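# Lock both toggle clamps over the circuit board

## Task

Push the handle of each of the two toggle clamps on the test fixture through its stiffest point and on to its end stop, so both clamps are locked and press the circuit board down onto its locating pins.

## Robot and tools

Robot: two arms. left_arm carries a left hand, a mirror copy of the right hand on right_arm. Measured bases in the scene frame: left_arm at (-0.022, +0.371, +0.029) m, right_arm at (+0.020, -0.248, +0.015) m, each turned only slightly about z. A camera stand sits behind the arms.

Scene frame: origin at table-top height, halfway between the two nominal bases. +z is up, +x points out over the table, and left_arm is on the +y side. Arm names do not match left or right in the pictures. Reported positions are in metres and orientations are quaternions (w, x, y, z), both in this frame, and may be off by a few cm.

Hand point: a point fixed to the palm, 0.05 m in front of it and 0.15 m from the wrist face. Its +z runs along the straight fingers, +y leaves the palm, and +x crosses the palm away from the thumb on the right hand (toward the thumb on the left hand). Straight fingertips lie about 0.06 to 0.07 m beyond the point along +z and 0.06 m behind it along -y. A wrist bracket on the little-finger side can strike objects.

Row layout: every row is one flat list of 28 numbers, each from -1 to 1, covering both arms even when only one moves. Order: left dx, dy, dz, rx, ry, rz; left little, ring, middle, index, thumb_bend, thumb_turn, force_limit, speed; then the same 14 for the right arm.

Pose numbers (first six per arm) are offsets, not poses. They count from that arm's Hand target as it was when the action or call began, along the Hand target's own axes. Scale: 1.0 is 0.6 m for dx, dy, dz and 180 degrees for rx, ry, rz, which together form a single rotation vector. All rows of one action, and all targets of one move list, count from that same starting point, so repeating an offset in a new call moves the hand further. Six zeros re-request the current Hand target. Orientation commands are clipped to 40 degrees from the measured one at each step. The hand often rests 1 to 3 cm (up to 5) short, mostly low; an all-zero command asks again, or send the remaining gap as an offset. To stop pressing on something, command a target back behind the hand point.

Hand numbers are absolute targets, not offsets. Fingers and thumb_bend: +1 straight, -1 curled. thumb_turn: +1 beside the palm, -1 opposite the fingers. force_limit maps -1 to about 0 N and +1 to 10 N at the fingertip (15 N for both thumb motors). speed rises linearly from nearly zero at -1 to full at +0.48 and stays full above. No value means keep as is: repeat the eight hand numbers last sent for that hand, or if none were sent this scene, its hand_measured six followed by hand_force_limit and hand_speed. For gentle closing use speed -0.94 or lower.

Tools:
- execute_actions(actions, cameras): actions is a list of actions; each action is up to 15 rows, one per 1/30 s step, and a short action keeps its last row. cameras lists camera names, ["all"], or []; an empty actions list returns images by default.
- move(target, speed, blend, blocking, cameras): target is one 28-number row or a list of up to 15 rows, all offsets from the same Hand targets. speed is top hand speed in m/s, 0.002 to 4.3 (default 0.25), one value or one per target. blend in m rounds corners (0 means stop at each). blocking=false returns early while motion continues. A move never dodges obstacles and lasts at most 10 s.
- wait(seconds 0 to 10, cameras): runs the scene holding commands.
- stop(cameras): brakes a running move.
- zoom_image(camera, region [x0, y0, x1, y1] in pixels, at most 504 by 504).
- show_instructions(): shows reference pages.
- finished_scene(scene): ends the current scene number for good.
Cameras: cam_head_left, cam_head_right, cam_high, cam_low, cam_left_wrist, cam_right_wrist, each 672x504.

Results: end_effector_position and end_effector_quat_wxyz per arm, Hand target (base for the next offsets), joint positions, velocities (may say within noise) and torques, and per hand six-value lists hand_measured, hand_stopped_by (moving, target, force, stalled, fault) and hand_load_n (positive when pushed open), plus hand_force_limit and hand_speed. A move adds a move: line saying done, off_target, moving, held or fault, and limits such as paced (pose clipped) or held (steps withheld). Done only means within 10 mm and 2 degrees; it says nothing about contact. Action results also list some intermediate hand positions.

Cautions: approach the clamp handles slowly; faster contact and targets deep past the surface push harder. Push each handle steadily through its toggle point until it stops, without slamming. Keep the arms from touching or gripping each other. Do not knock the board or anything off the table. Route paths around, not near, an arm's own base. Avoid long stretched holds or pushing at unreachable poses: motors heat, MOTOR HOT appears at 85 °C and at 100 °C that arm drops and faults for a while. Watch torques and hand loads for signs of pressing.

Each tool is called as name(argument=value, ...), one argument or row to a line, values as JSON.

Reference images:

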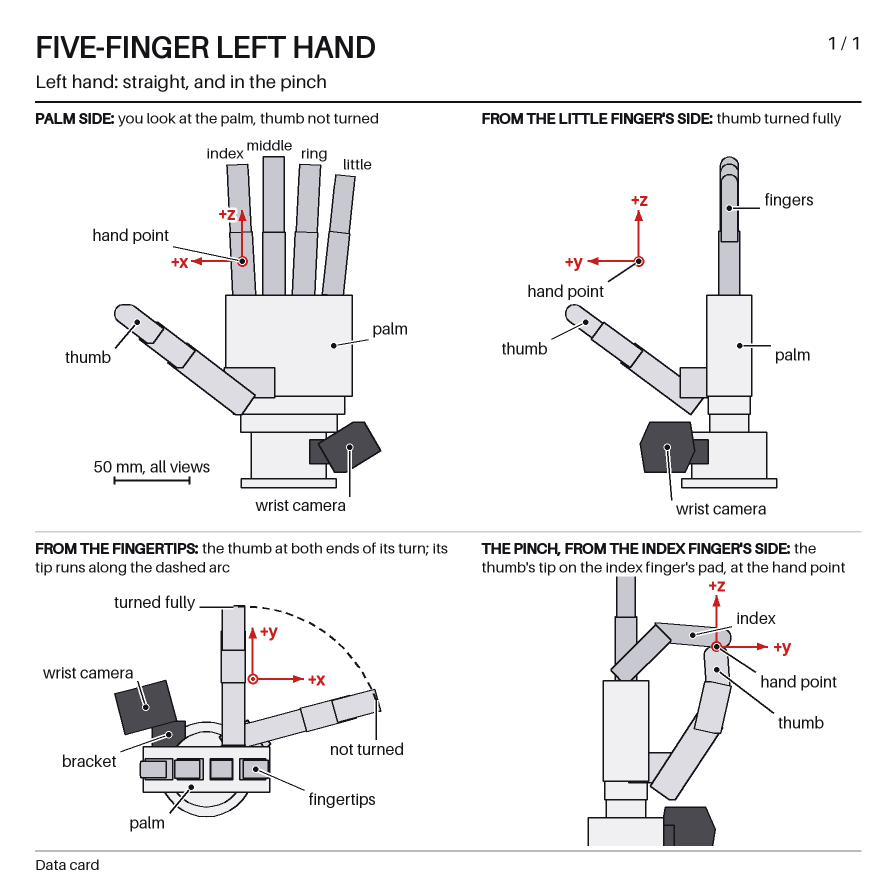

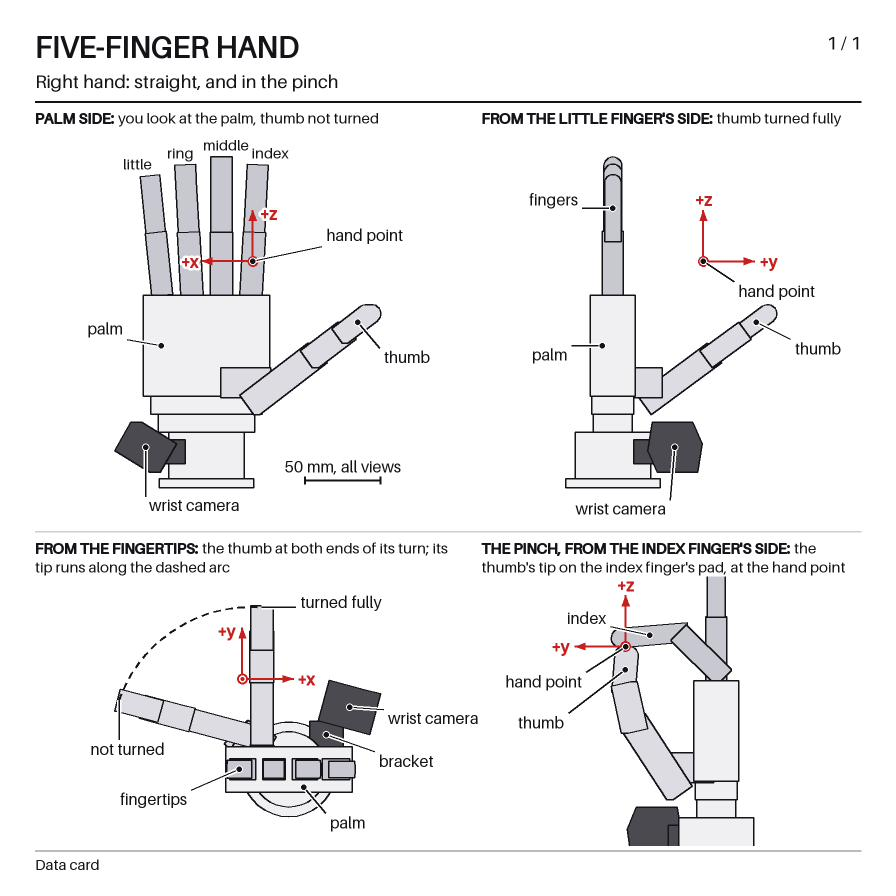

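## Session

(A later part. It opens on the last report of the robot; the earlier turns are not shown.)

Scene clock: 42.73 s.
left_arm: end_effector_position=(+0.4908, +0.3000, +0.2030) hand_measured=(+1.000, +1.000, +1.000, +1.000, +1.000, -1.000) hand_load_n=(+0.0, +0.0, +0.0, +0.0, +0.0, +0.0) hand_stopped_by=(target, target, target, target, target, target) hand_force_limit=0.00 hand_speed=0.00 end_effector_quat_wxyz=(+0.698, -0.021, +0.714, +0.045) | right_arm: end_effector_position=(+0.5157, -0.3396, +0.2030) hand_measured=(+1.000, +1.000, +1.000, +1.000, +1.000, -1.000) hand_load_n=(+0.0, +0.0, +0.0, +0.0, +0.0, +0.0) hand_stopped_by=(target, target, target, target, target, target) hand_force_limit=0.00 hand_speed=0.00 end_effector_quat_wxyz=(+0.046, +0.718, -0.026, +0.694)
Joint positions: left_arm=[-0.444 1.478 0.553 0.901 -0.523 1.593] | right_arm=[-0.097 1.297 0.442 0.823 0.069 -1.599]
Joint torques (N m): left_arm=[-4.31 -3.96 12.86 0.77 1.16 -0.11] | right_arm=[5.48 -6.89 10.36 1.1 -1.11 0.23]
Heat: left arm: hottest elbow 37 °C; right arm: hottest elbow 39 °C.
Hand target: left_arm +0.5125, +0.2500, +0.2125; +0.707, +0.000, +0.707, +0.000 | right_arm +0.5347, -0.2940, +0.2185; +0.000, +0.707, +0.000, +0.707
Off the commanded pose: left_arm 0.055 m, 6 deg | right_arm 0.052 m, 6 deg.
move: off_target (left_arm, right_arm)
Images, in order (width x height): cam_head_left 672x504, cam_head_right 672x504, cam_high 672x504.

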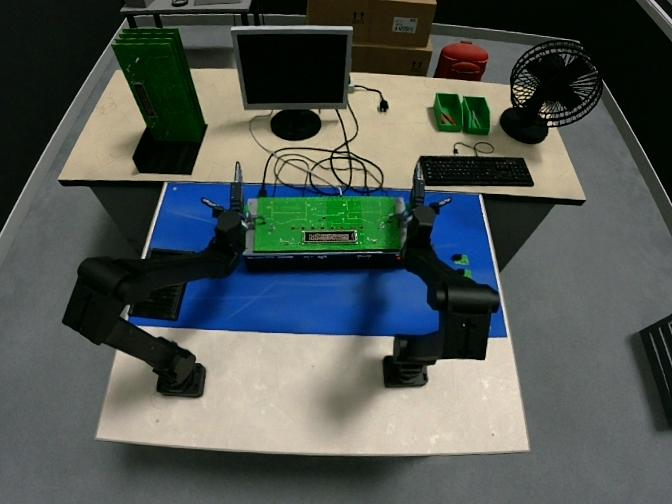

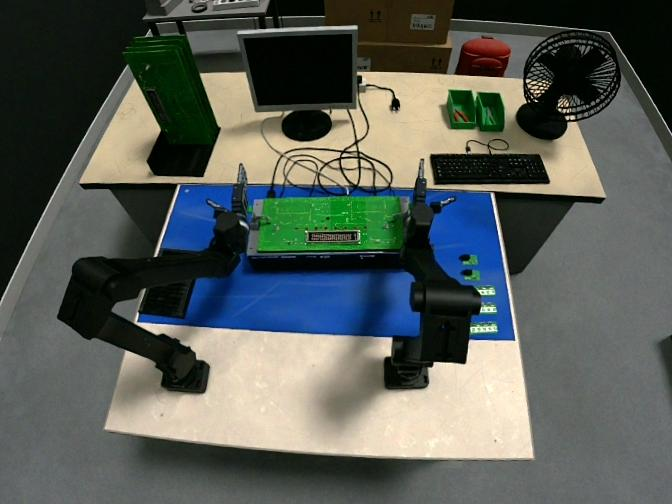

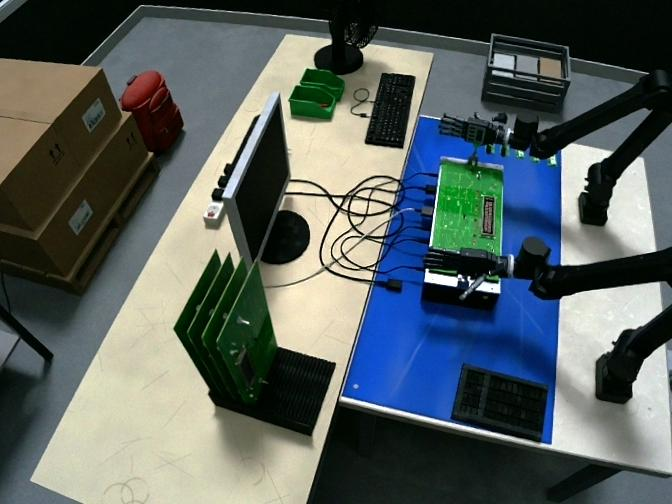

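move(
  target=[0.025,-0.06,0,0,0,0,1,1,1,1,1,-1,0,0,-0.025,-0.06,0,0,0,0,1,1,1,1,1,-1,0,0],
  speed=0.06,
  cameras=["cam_head_left","cam_head_right","cam_high"],
)

zoom_image(
  camera="cam_head_right",
  region=[380, 160, 480, 260],
)

zoom_image(
  camera="cam_head_left",
  region=[180, 160, 280, 260],
)

Scene clock: 45.43 s.
left_arm: end_effector_position=(+0.4866, +0.2936, +0.2030) hand_measured=(+1.000, +1.000, +1.000, +1.000, +1.000, -1.000) hand_load_n=(-0.5, +0.0, +0.0, +0.0, +0.0, +0.5) hand_stopped_by=(target, target, target, target, target, target) hand_force_limit=0.00 hand_speed=0.00 end_effector_quat_wxyz=(+0.701, -0.039, +0.708, +0.073) | right_arm: end_effector_position=(+0.5107, -0.3358, +0.2077) hand_measured=(+1.000, +1.000, +1.000, +1.000, +1.000, -1.000) hand_load_n=(+0.0, +0.0, +0.0, +0.0, +0.0, +0.0) hand_stopped_by=(target, target, target, target, target, target) hand_force_limit=0.00 hand_speed=0.00 end_effector_quat_wxyz=(+0.083, +0.711, -0.040, +0.697)
Joint positions: left_arm=[-0.49 1.515 0.573 0.935 -0.633 1.616] | right_arm=[-0.039 1.305 0.442 0.847 0.199 -1.631]
Joint torques (N m): left_arm=[-7.65 -2.26 13.05 0.92 2.19 -0.31] | right_arm=[9.29 -4.37 8.73 2.07 -2 0.54]
Heat: left arm: hottest elbow 38 °C; right arm: hottest elbow 40 °C.
Hand target: left_arm +0.5125, +0.2140, +0.1976; +0.707, +0.000, +0.707, +0.000 | right_arm +0.5348, -0.2578, +0.2034; -0.001, +0.707, +0.000, +0.707
Off the commanded pose: left_arm 0.084 m, 9 deg | right_arm 0.082 m, 11 deg.
move: off_target (left_arm, right_arm)
Images, in order (width x height): cam_head_left 672x504, cam_head_right 672x504, cam_high 672x504.

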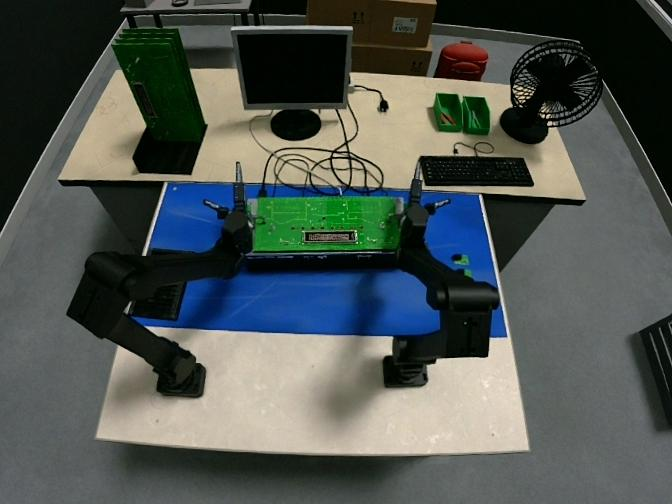

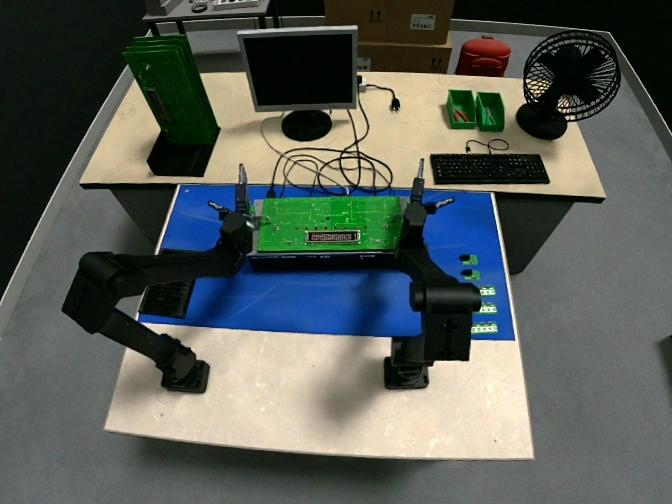

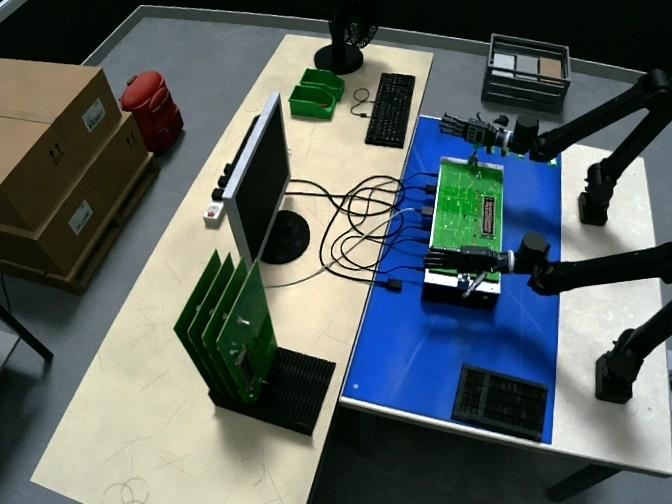

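Scaled by 5.040 from the camera's 672x504 image, which has a finer 960x720 frame.

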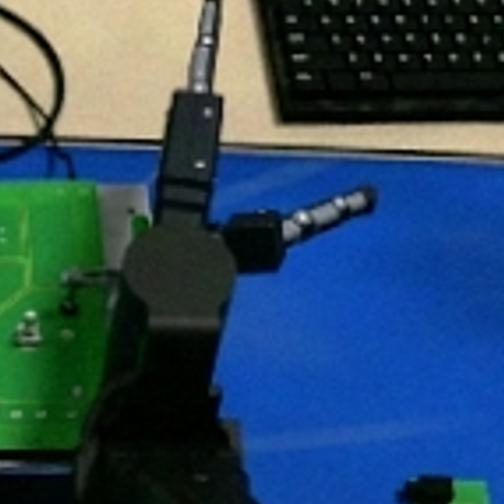

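Scaled by 5.040 from the camera's 672x504 image, which has a finer 960x720 frame.

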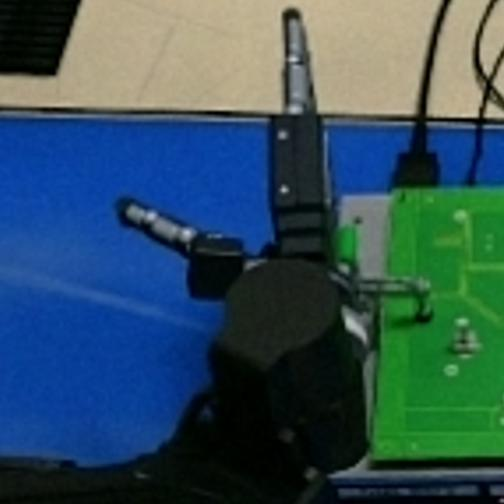

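move(
  target=[
    [0.03,0.05,0,0,0,0,1,1,1,1,1,-1,0,0,-0.055,0.05,0,0,0,0,1,1,1,1,1,-1,0,0],
    [0.03,0.0,0,0,0,0,1,1,1,1,1,-1,0,0,-0.055,0.0,0,0,0,0,1,1,1,1,1,-1,0,0],
  ],
  speed=0.06,
  cameras=["cam_head_left","cam_head_right","cam_high","cam_low"],
)

zoom_image(
  camera="cam_head_right",
  region=[380, 160, 480, 260],
)

zoom_image(
  camera="cam_high",
  region=[420, 90, 560, 190],
)

zoom_image(
  camera="cam_low",
  region=[340, 190, 420, 260],
)

Scene clock: 48.73 s.
left_arm: end_effector_position=(+0.4932, +0.2959, +0.1938) hand_measured=(+1.000, +1.000, +1.000, +1.000, +1.000, -1.000) hand_load_n=(+0.0, +0.0, +0.0, +0.0, +0.0, +0.5) hand_stopped_by=(target, target, target, target, target, target) hand_force_limit=0.00 hand_speed=0.00 end_effector_quat_wxyz=(+0.708, -0.045, +0.701, +0.072) | right_arm: end_effector_position=(+0.5159, -0.3379, +0.1972) hand_measured=(+1.000, +1.000, +1.000, +1.000, +1.000, -1.000) hand_load_n=(+0.0, +0.0, +0.0, +0.0, +0.0, +0.5) hand_stopped_by=(target, target, target, target, target, target) hand_force_limit=0.00 hand_speed=0.00 end_effector_quat_wxyz=(+0.074, +0.687, -0.053, +0.721)
Joint positions: left_arm=[-0.478 1.569 0.578 1.007 -0.628 1.618] | right_arm=[-0.045 1.408 0.427 1.032 0.196 -1.607]
Joint torques (N m): left_arm=[-8.29 -2.78 11.32 0.61 2.08 -0.31] | right_arm=[9.64 -3.84 6.43 0.9 -1.96 0.29]
Heat: left arm: hottest elbow 38 °C; right arm: hottest elbow 40 °C.
Hand target: left_arm +0.5125, +0.2141, +0.1794; +0.707, +0.000, +0.707, +0.000 | right_arm +0.5347, -0.2578, +0.1706; -0.001, +0.707, +0.000, +0.707
Off the commanded pose: left_arm 0.085 m, 10 deg | right_arm 0.086 m, 11 deg.
move: off_target (left_arm, right_arm)
Images, in order (width x height): cam_head_left 672x504, cam_head_right 672x504, cam_high 672x504, cam_low 672x504.

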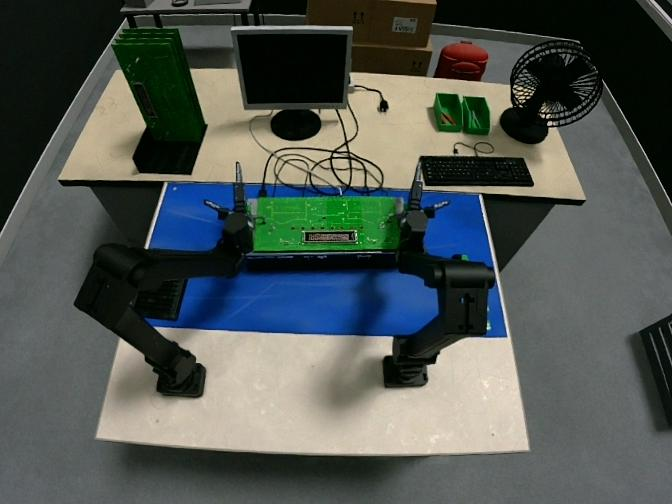

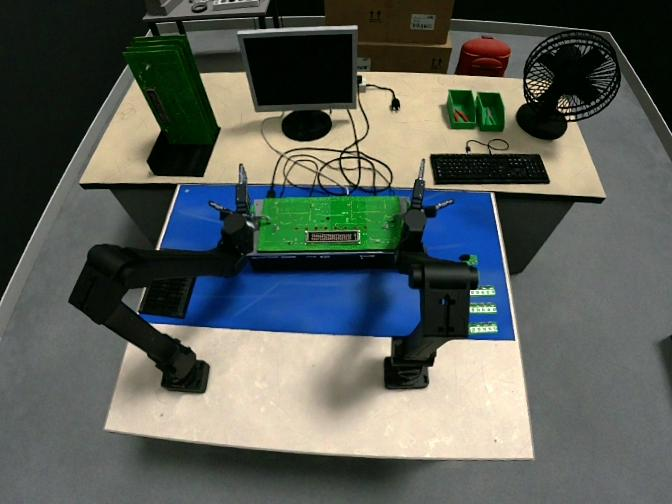

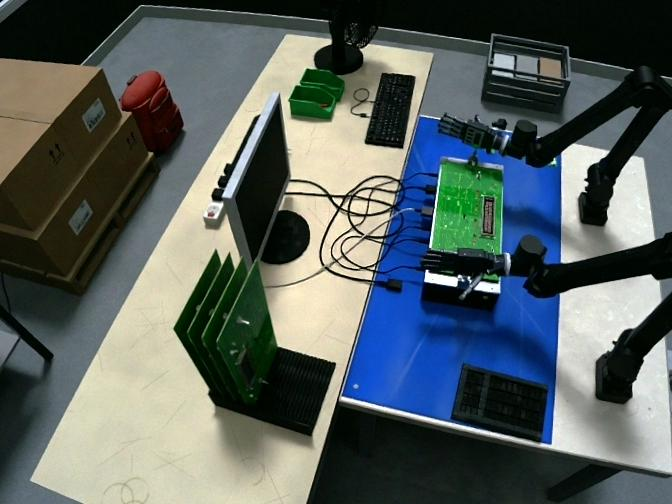

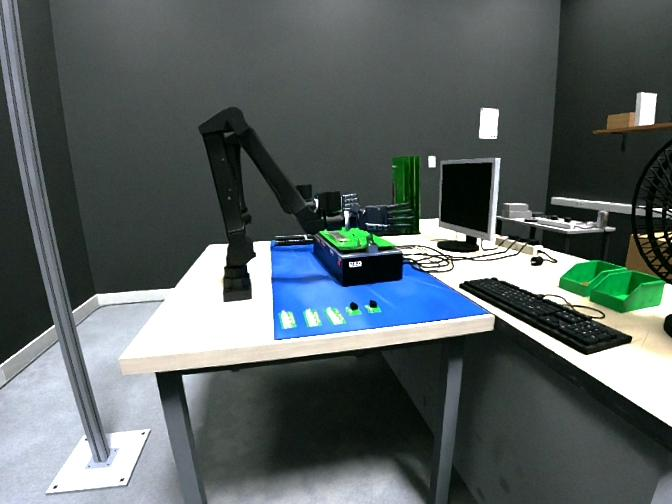

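Scaled by 5.040 from the camera's 672x504 image, which has a finer 960x720 frame.

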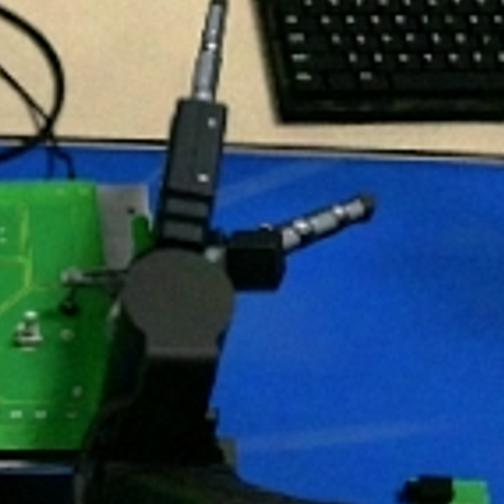

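Scaled by 3.600 from the camera's 672x504 image, which has a finer 960x720 frame.

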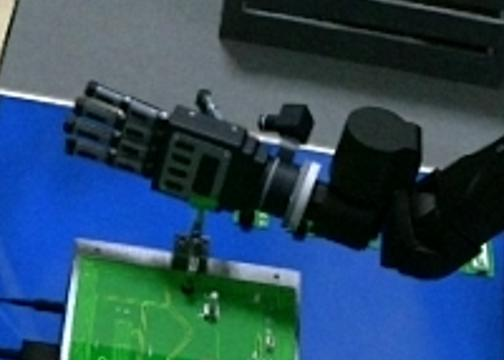

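Scaled by 6.300 from the camera's 672x504 image, which has a finer 960x720 frame.

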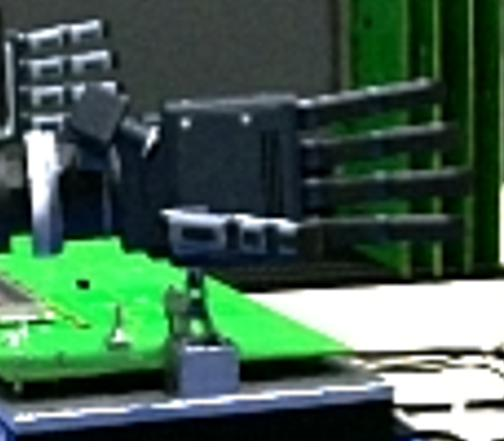

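move(
  target=[0.005,-0.05,0,0.06,0,0,1,1,1,1,1,-1,0,0,-0.005,-0.05,0,0.06,0,0,1,1,1,1,1,-1,0,0],
  speed=0.06,
  cameras=["cam_head_left","cam_head_right","cam_high","cam_low"],
)

zoom_image(
  camera="cam_head_right",
  region=[380, 160, 480, 260],
)

zoom_image(
  camera="cam_high",
  region=[420, 90, 560, 190],
)

zoom_image(
  camera="cam_low",
  region=[340, 190, 420, 260],
)

zoom_image(
  camera="cam_head_left",
  region=[180, 160, 280, 260],
)

Scene clock: 51.60 s.
left_arm: end_effector_position=(+0.5031, +0.2855, +0.1968) hand_measured=(+1.000, +1.000, +1.000, +1.000, +1.000, -1.000) hand_load_n=(+0.0, +0.0, +0.0, -0.5, +0.0, +0.5) hand_stopped_by=(target, target, target, target, target, target) hand_force_limit=0.00 hand_speed=0.00 end_effector_quat_wxyz=(+0.713, +0.003, +0.700, +0.036) | right_arm: end_effector_position=(+0.5270, -0.3265, +0.1992) hand_measured=(+1.000, +1.000, +1.000, +1.000, +1.000, -1.000) hand_load_n=(+0.0, +0.0, +0.0, +0.0, +0.0, +0.0) hand_stopped_by=(target, target, target, target, target, target) hand_force_limit=0.00 hand_speed=0.00 end_effector_quat_wxyz=(+0.034, +0.689, +0.008, +0.724)
Joint positions: left_arm=[-0.45 1.558 0.565 1.015 -0.481 1.636] | right_arm=[-0.092 1.408 0.426 1.033 0.006 -1.629]
Joint torques (N m): left_arm=[-9.93 -3.43 8.91 0.77 3.9 -0.49] | right_arm=[10.75 -5.07 4.07 1.16 -3.02 0.52]
Heat: left arm: hottest elbow 39 °C; right arm: hottest elbow 39 °C.
Hand target: left_arm +0.5124, +0.1841, +0.1763; +0.704, +0.067, +0.704, -0.066 | right_arm +0.5348, -0.2279, +0.1675; -0.067, +0.704, +0.066, +0.704
Off the commanded pose: left_arm 0.104 m, 14 deg | right_arm 0.104 m, 14 deg.
move: off_target (left_arm, right_arm)
Images, in order (width x height): cam_head_left 672x504, cam_head_right 672x504, cam_high 672x504, cam_low 672x504.

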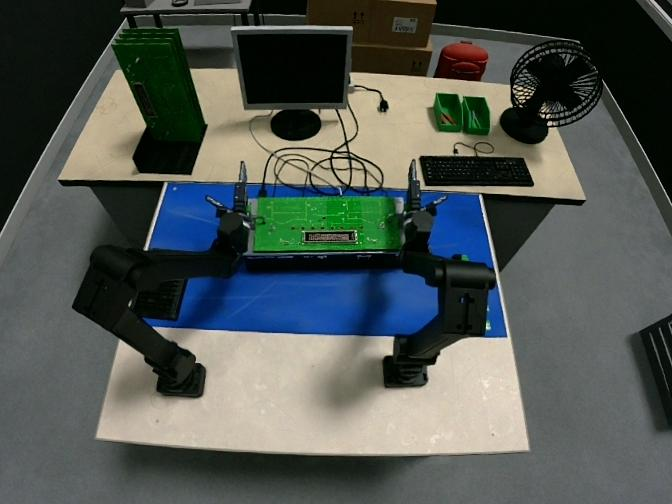

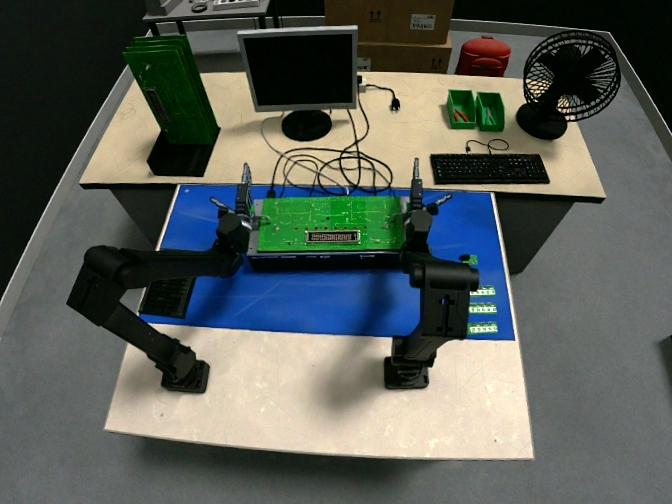

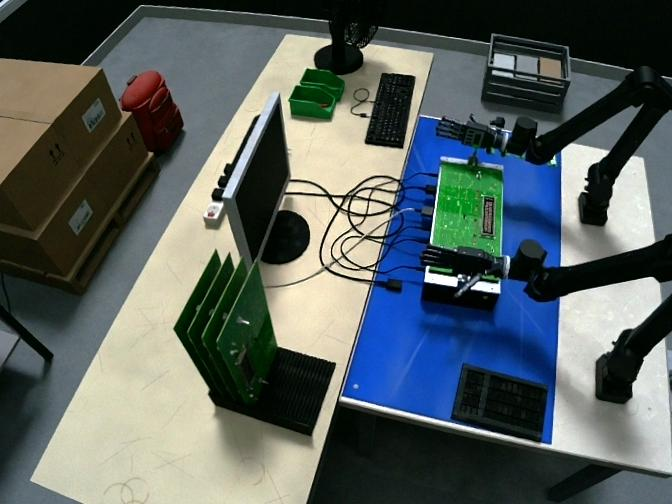

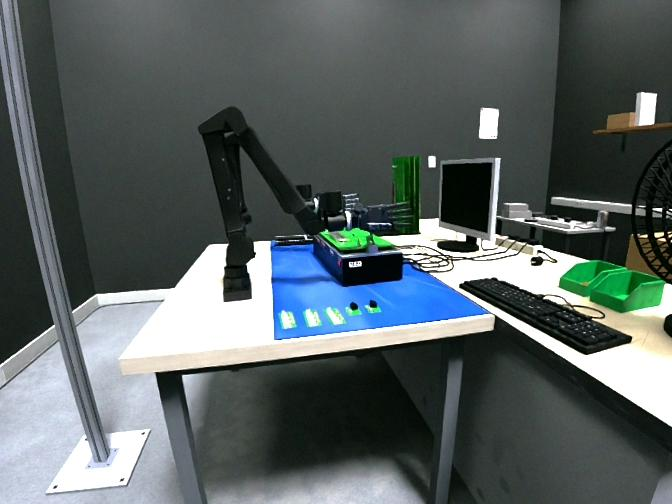

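Scaled by 5.040 from the camera's 672x504 image, which has a finer 960x720 frame.

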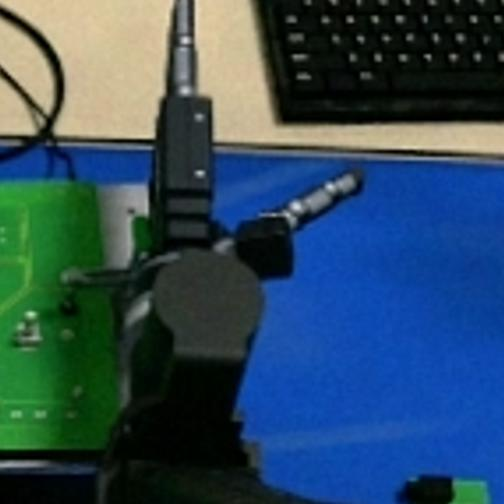

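Scaled by 3.600 from the camera's 672x504 image, which has a finer 960x720 frame.

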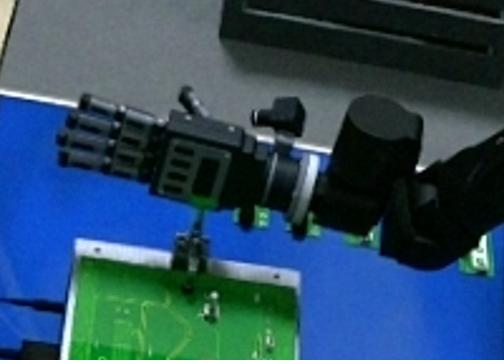

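Scaled by 6.300 from the camera's 672x504 image, which has a finer 960x720 frame.

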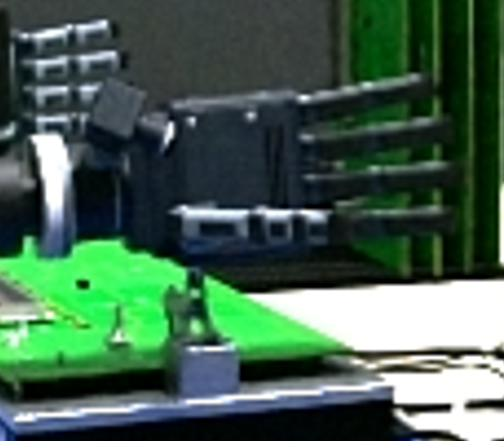

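Scaled by 5.040 from the camera's 672x504 image, which has a finer 960x720 frame.

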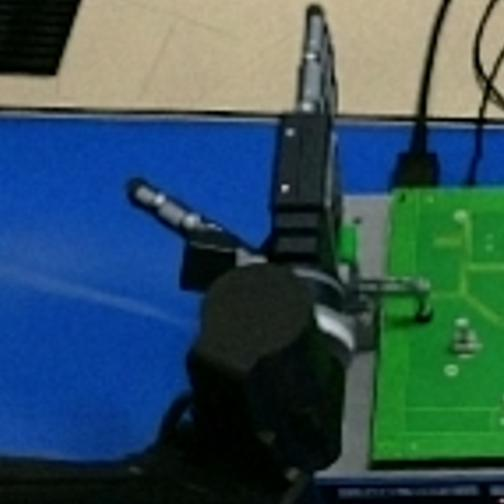

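move(
  target=[-0.06,0.305,-0.058,-0.06,0,0,1,1,1,1,1,-1,0,0,0.0875,0.278,-0.053,-0.06,0,0,1,1,1,1,1,-1,0,0],
  speed=0.15,
  cameras=["cam_head_left","cam_head_right","cam_high","cam_low"],
)

zoom_image(
  camera="cam_head_right",
  region=[380, 160, 480, 260],
)

zoom_image(
  camera="cam_high",
  region=[420, 90, 560, 190],
)

zoom_image(
  camera="cam_low",
  region=[340, 190, 420, 260],
)

zoom_image(
  camera="cam_head_left",
  region=[180, 160, 280, 260],
)

Scene clock: 54.50 s.
left_arm: end_effector_position=(+0.5134, +0.3659, +0.2066) hand_measured=(+1.000, +1.000, +1.000, +1.000, +1.000, -1.000) hand_load_n=(+0.0, +0.0, +0.0, +0.0, +0.0, +0.5) hand_stopped_by=(target, target, target, target, target, target) hand_force_limit=0.00 hand_speed=0.00 end_effector_quat_wxyz=(+0.703, +0.008, +0.711, +0.003) | right_arm: end_effector_position=(+0.5189, -0.3912, +0.1895) hand_measured=(+1.000, +1.000, +1.000, +1.000, +1.000, -1.000) hand_load_n=(+0.0, +0.0, +0.0, +0.0, +0.0, +0.5) hand_stopped_by=(target, target, target, target, target, target) hand_force_limit=0.00 hand_speed=0.00 end_effector_quat_wxyz=(-0.004, +0.726, -0.001, +0.687)
Joint positions: left_arm=[-0.199 1.445 0.524 0.909 -0.178 1.584] | right_arm=[-0.329 1.336 0.457 0.822 -0.269 -1.579]
Joint torques (N m): left_arm=[1.55 -6.83 7.15 1.07 0 0.01] | right_arm=[-1.08 -7.59 12.03 1.16 -0.17 0.02]
Heat: left arm: hottest elbow 39 °C; right arm: hottest elbow 39 °C.
Hand target: left_arm +0.5125, +0.3704, +0.2124; +0.707, +0.000, +0.707, +0.000 | right_arm +0.5349, -0.3977, +0.2200; +0.000, +0.707, +0.000, +0.707
Off the commanded pose: left_arm 0.007 m, 1 deg | right_arm 0.035 m, 3 deg.
move: off_target (right_arm)
Images, in order (width x height): cam_head_left 672x504, cam_head_right 672x504, cam_high 672x504, cam_low 672x504.

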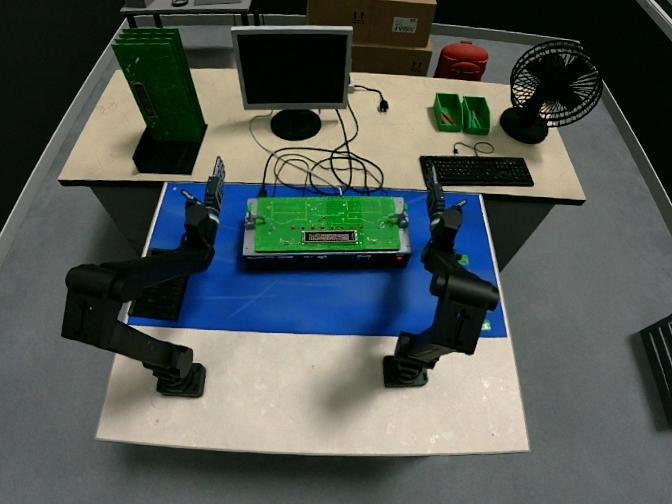

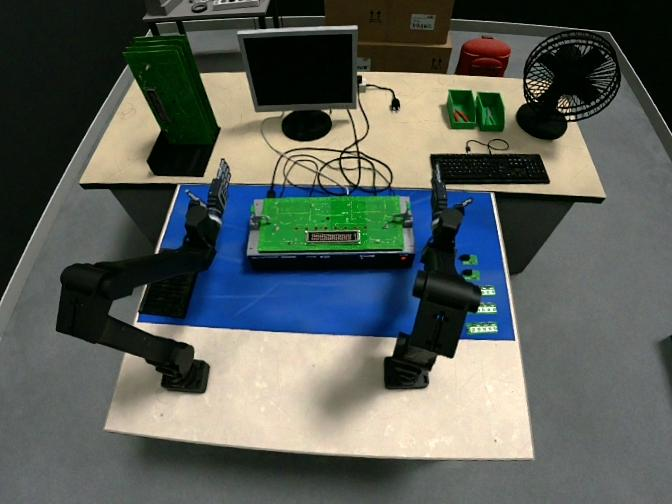

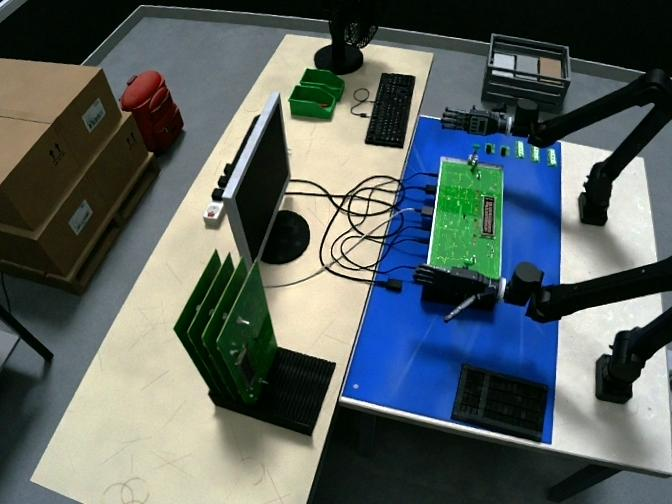

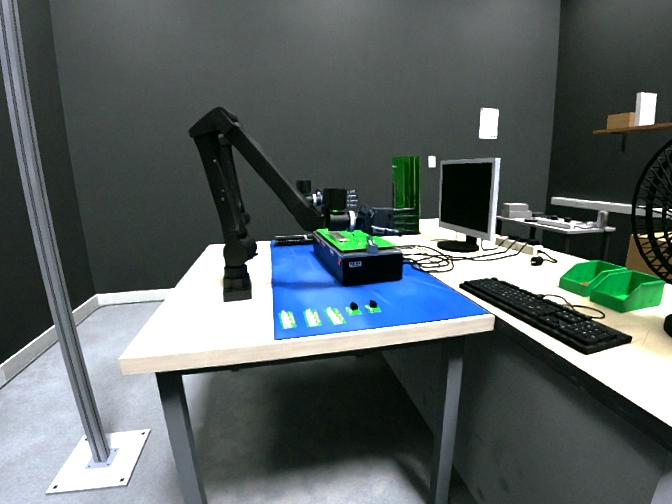

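Scaled by 5.040 from the camera's 672x504 image, which has a finer 960x720 frame.

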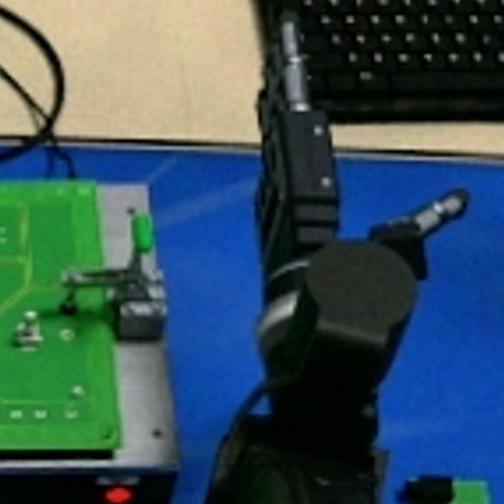

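Scaled by 3.600 from the camera's 672x504 image, which has a finer 960x720 frame.

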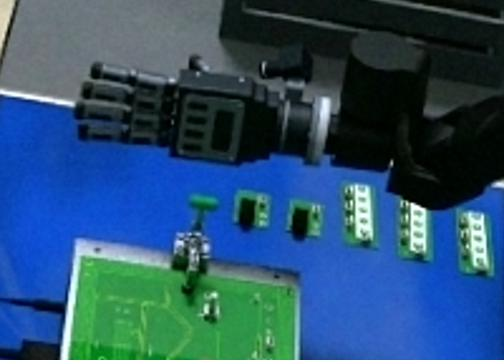

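Scaled by 6.300 from the camera's 672x504 image, which has a finer 960x720 frame.

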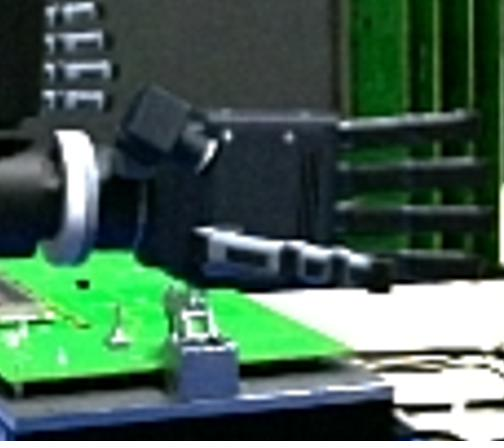

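Scaled by 5.040 from the camera's 672x504 image, which has a finer 960x720 frame.

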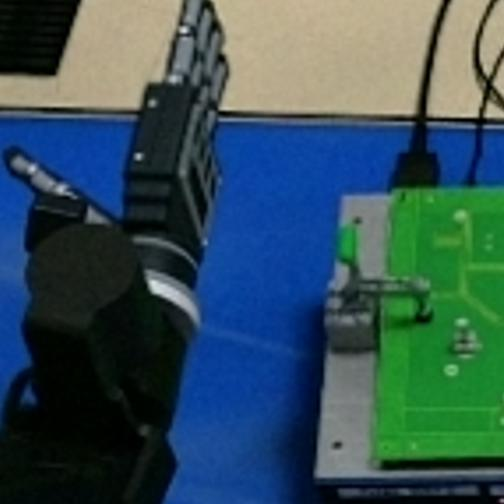

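finished_scene(
  scene=1,
)

The scene is finished: the task was done.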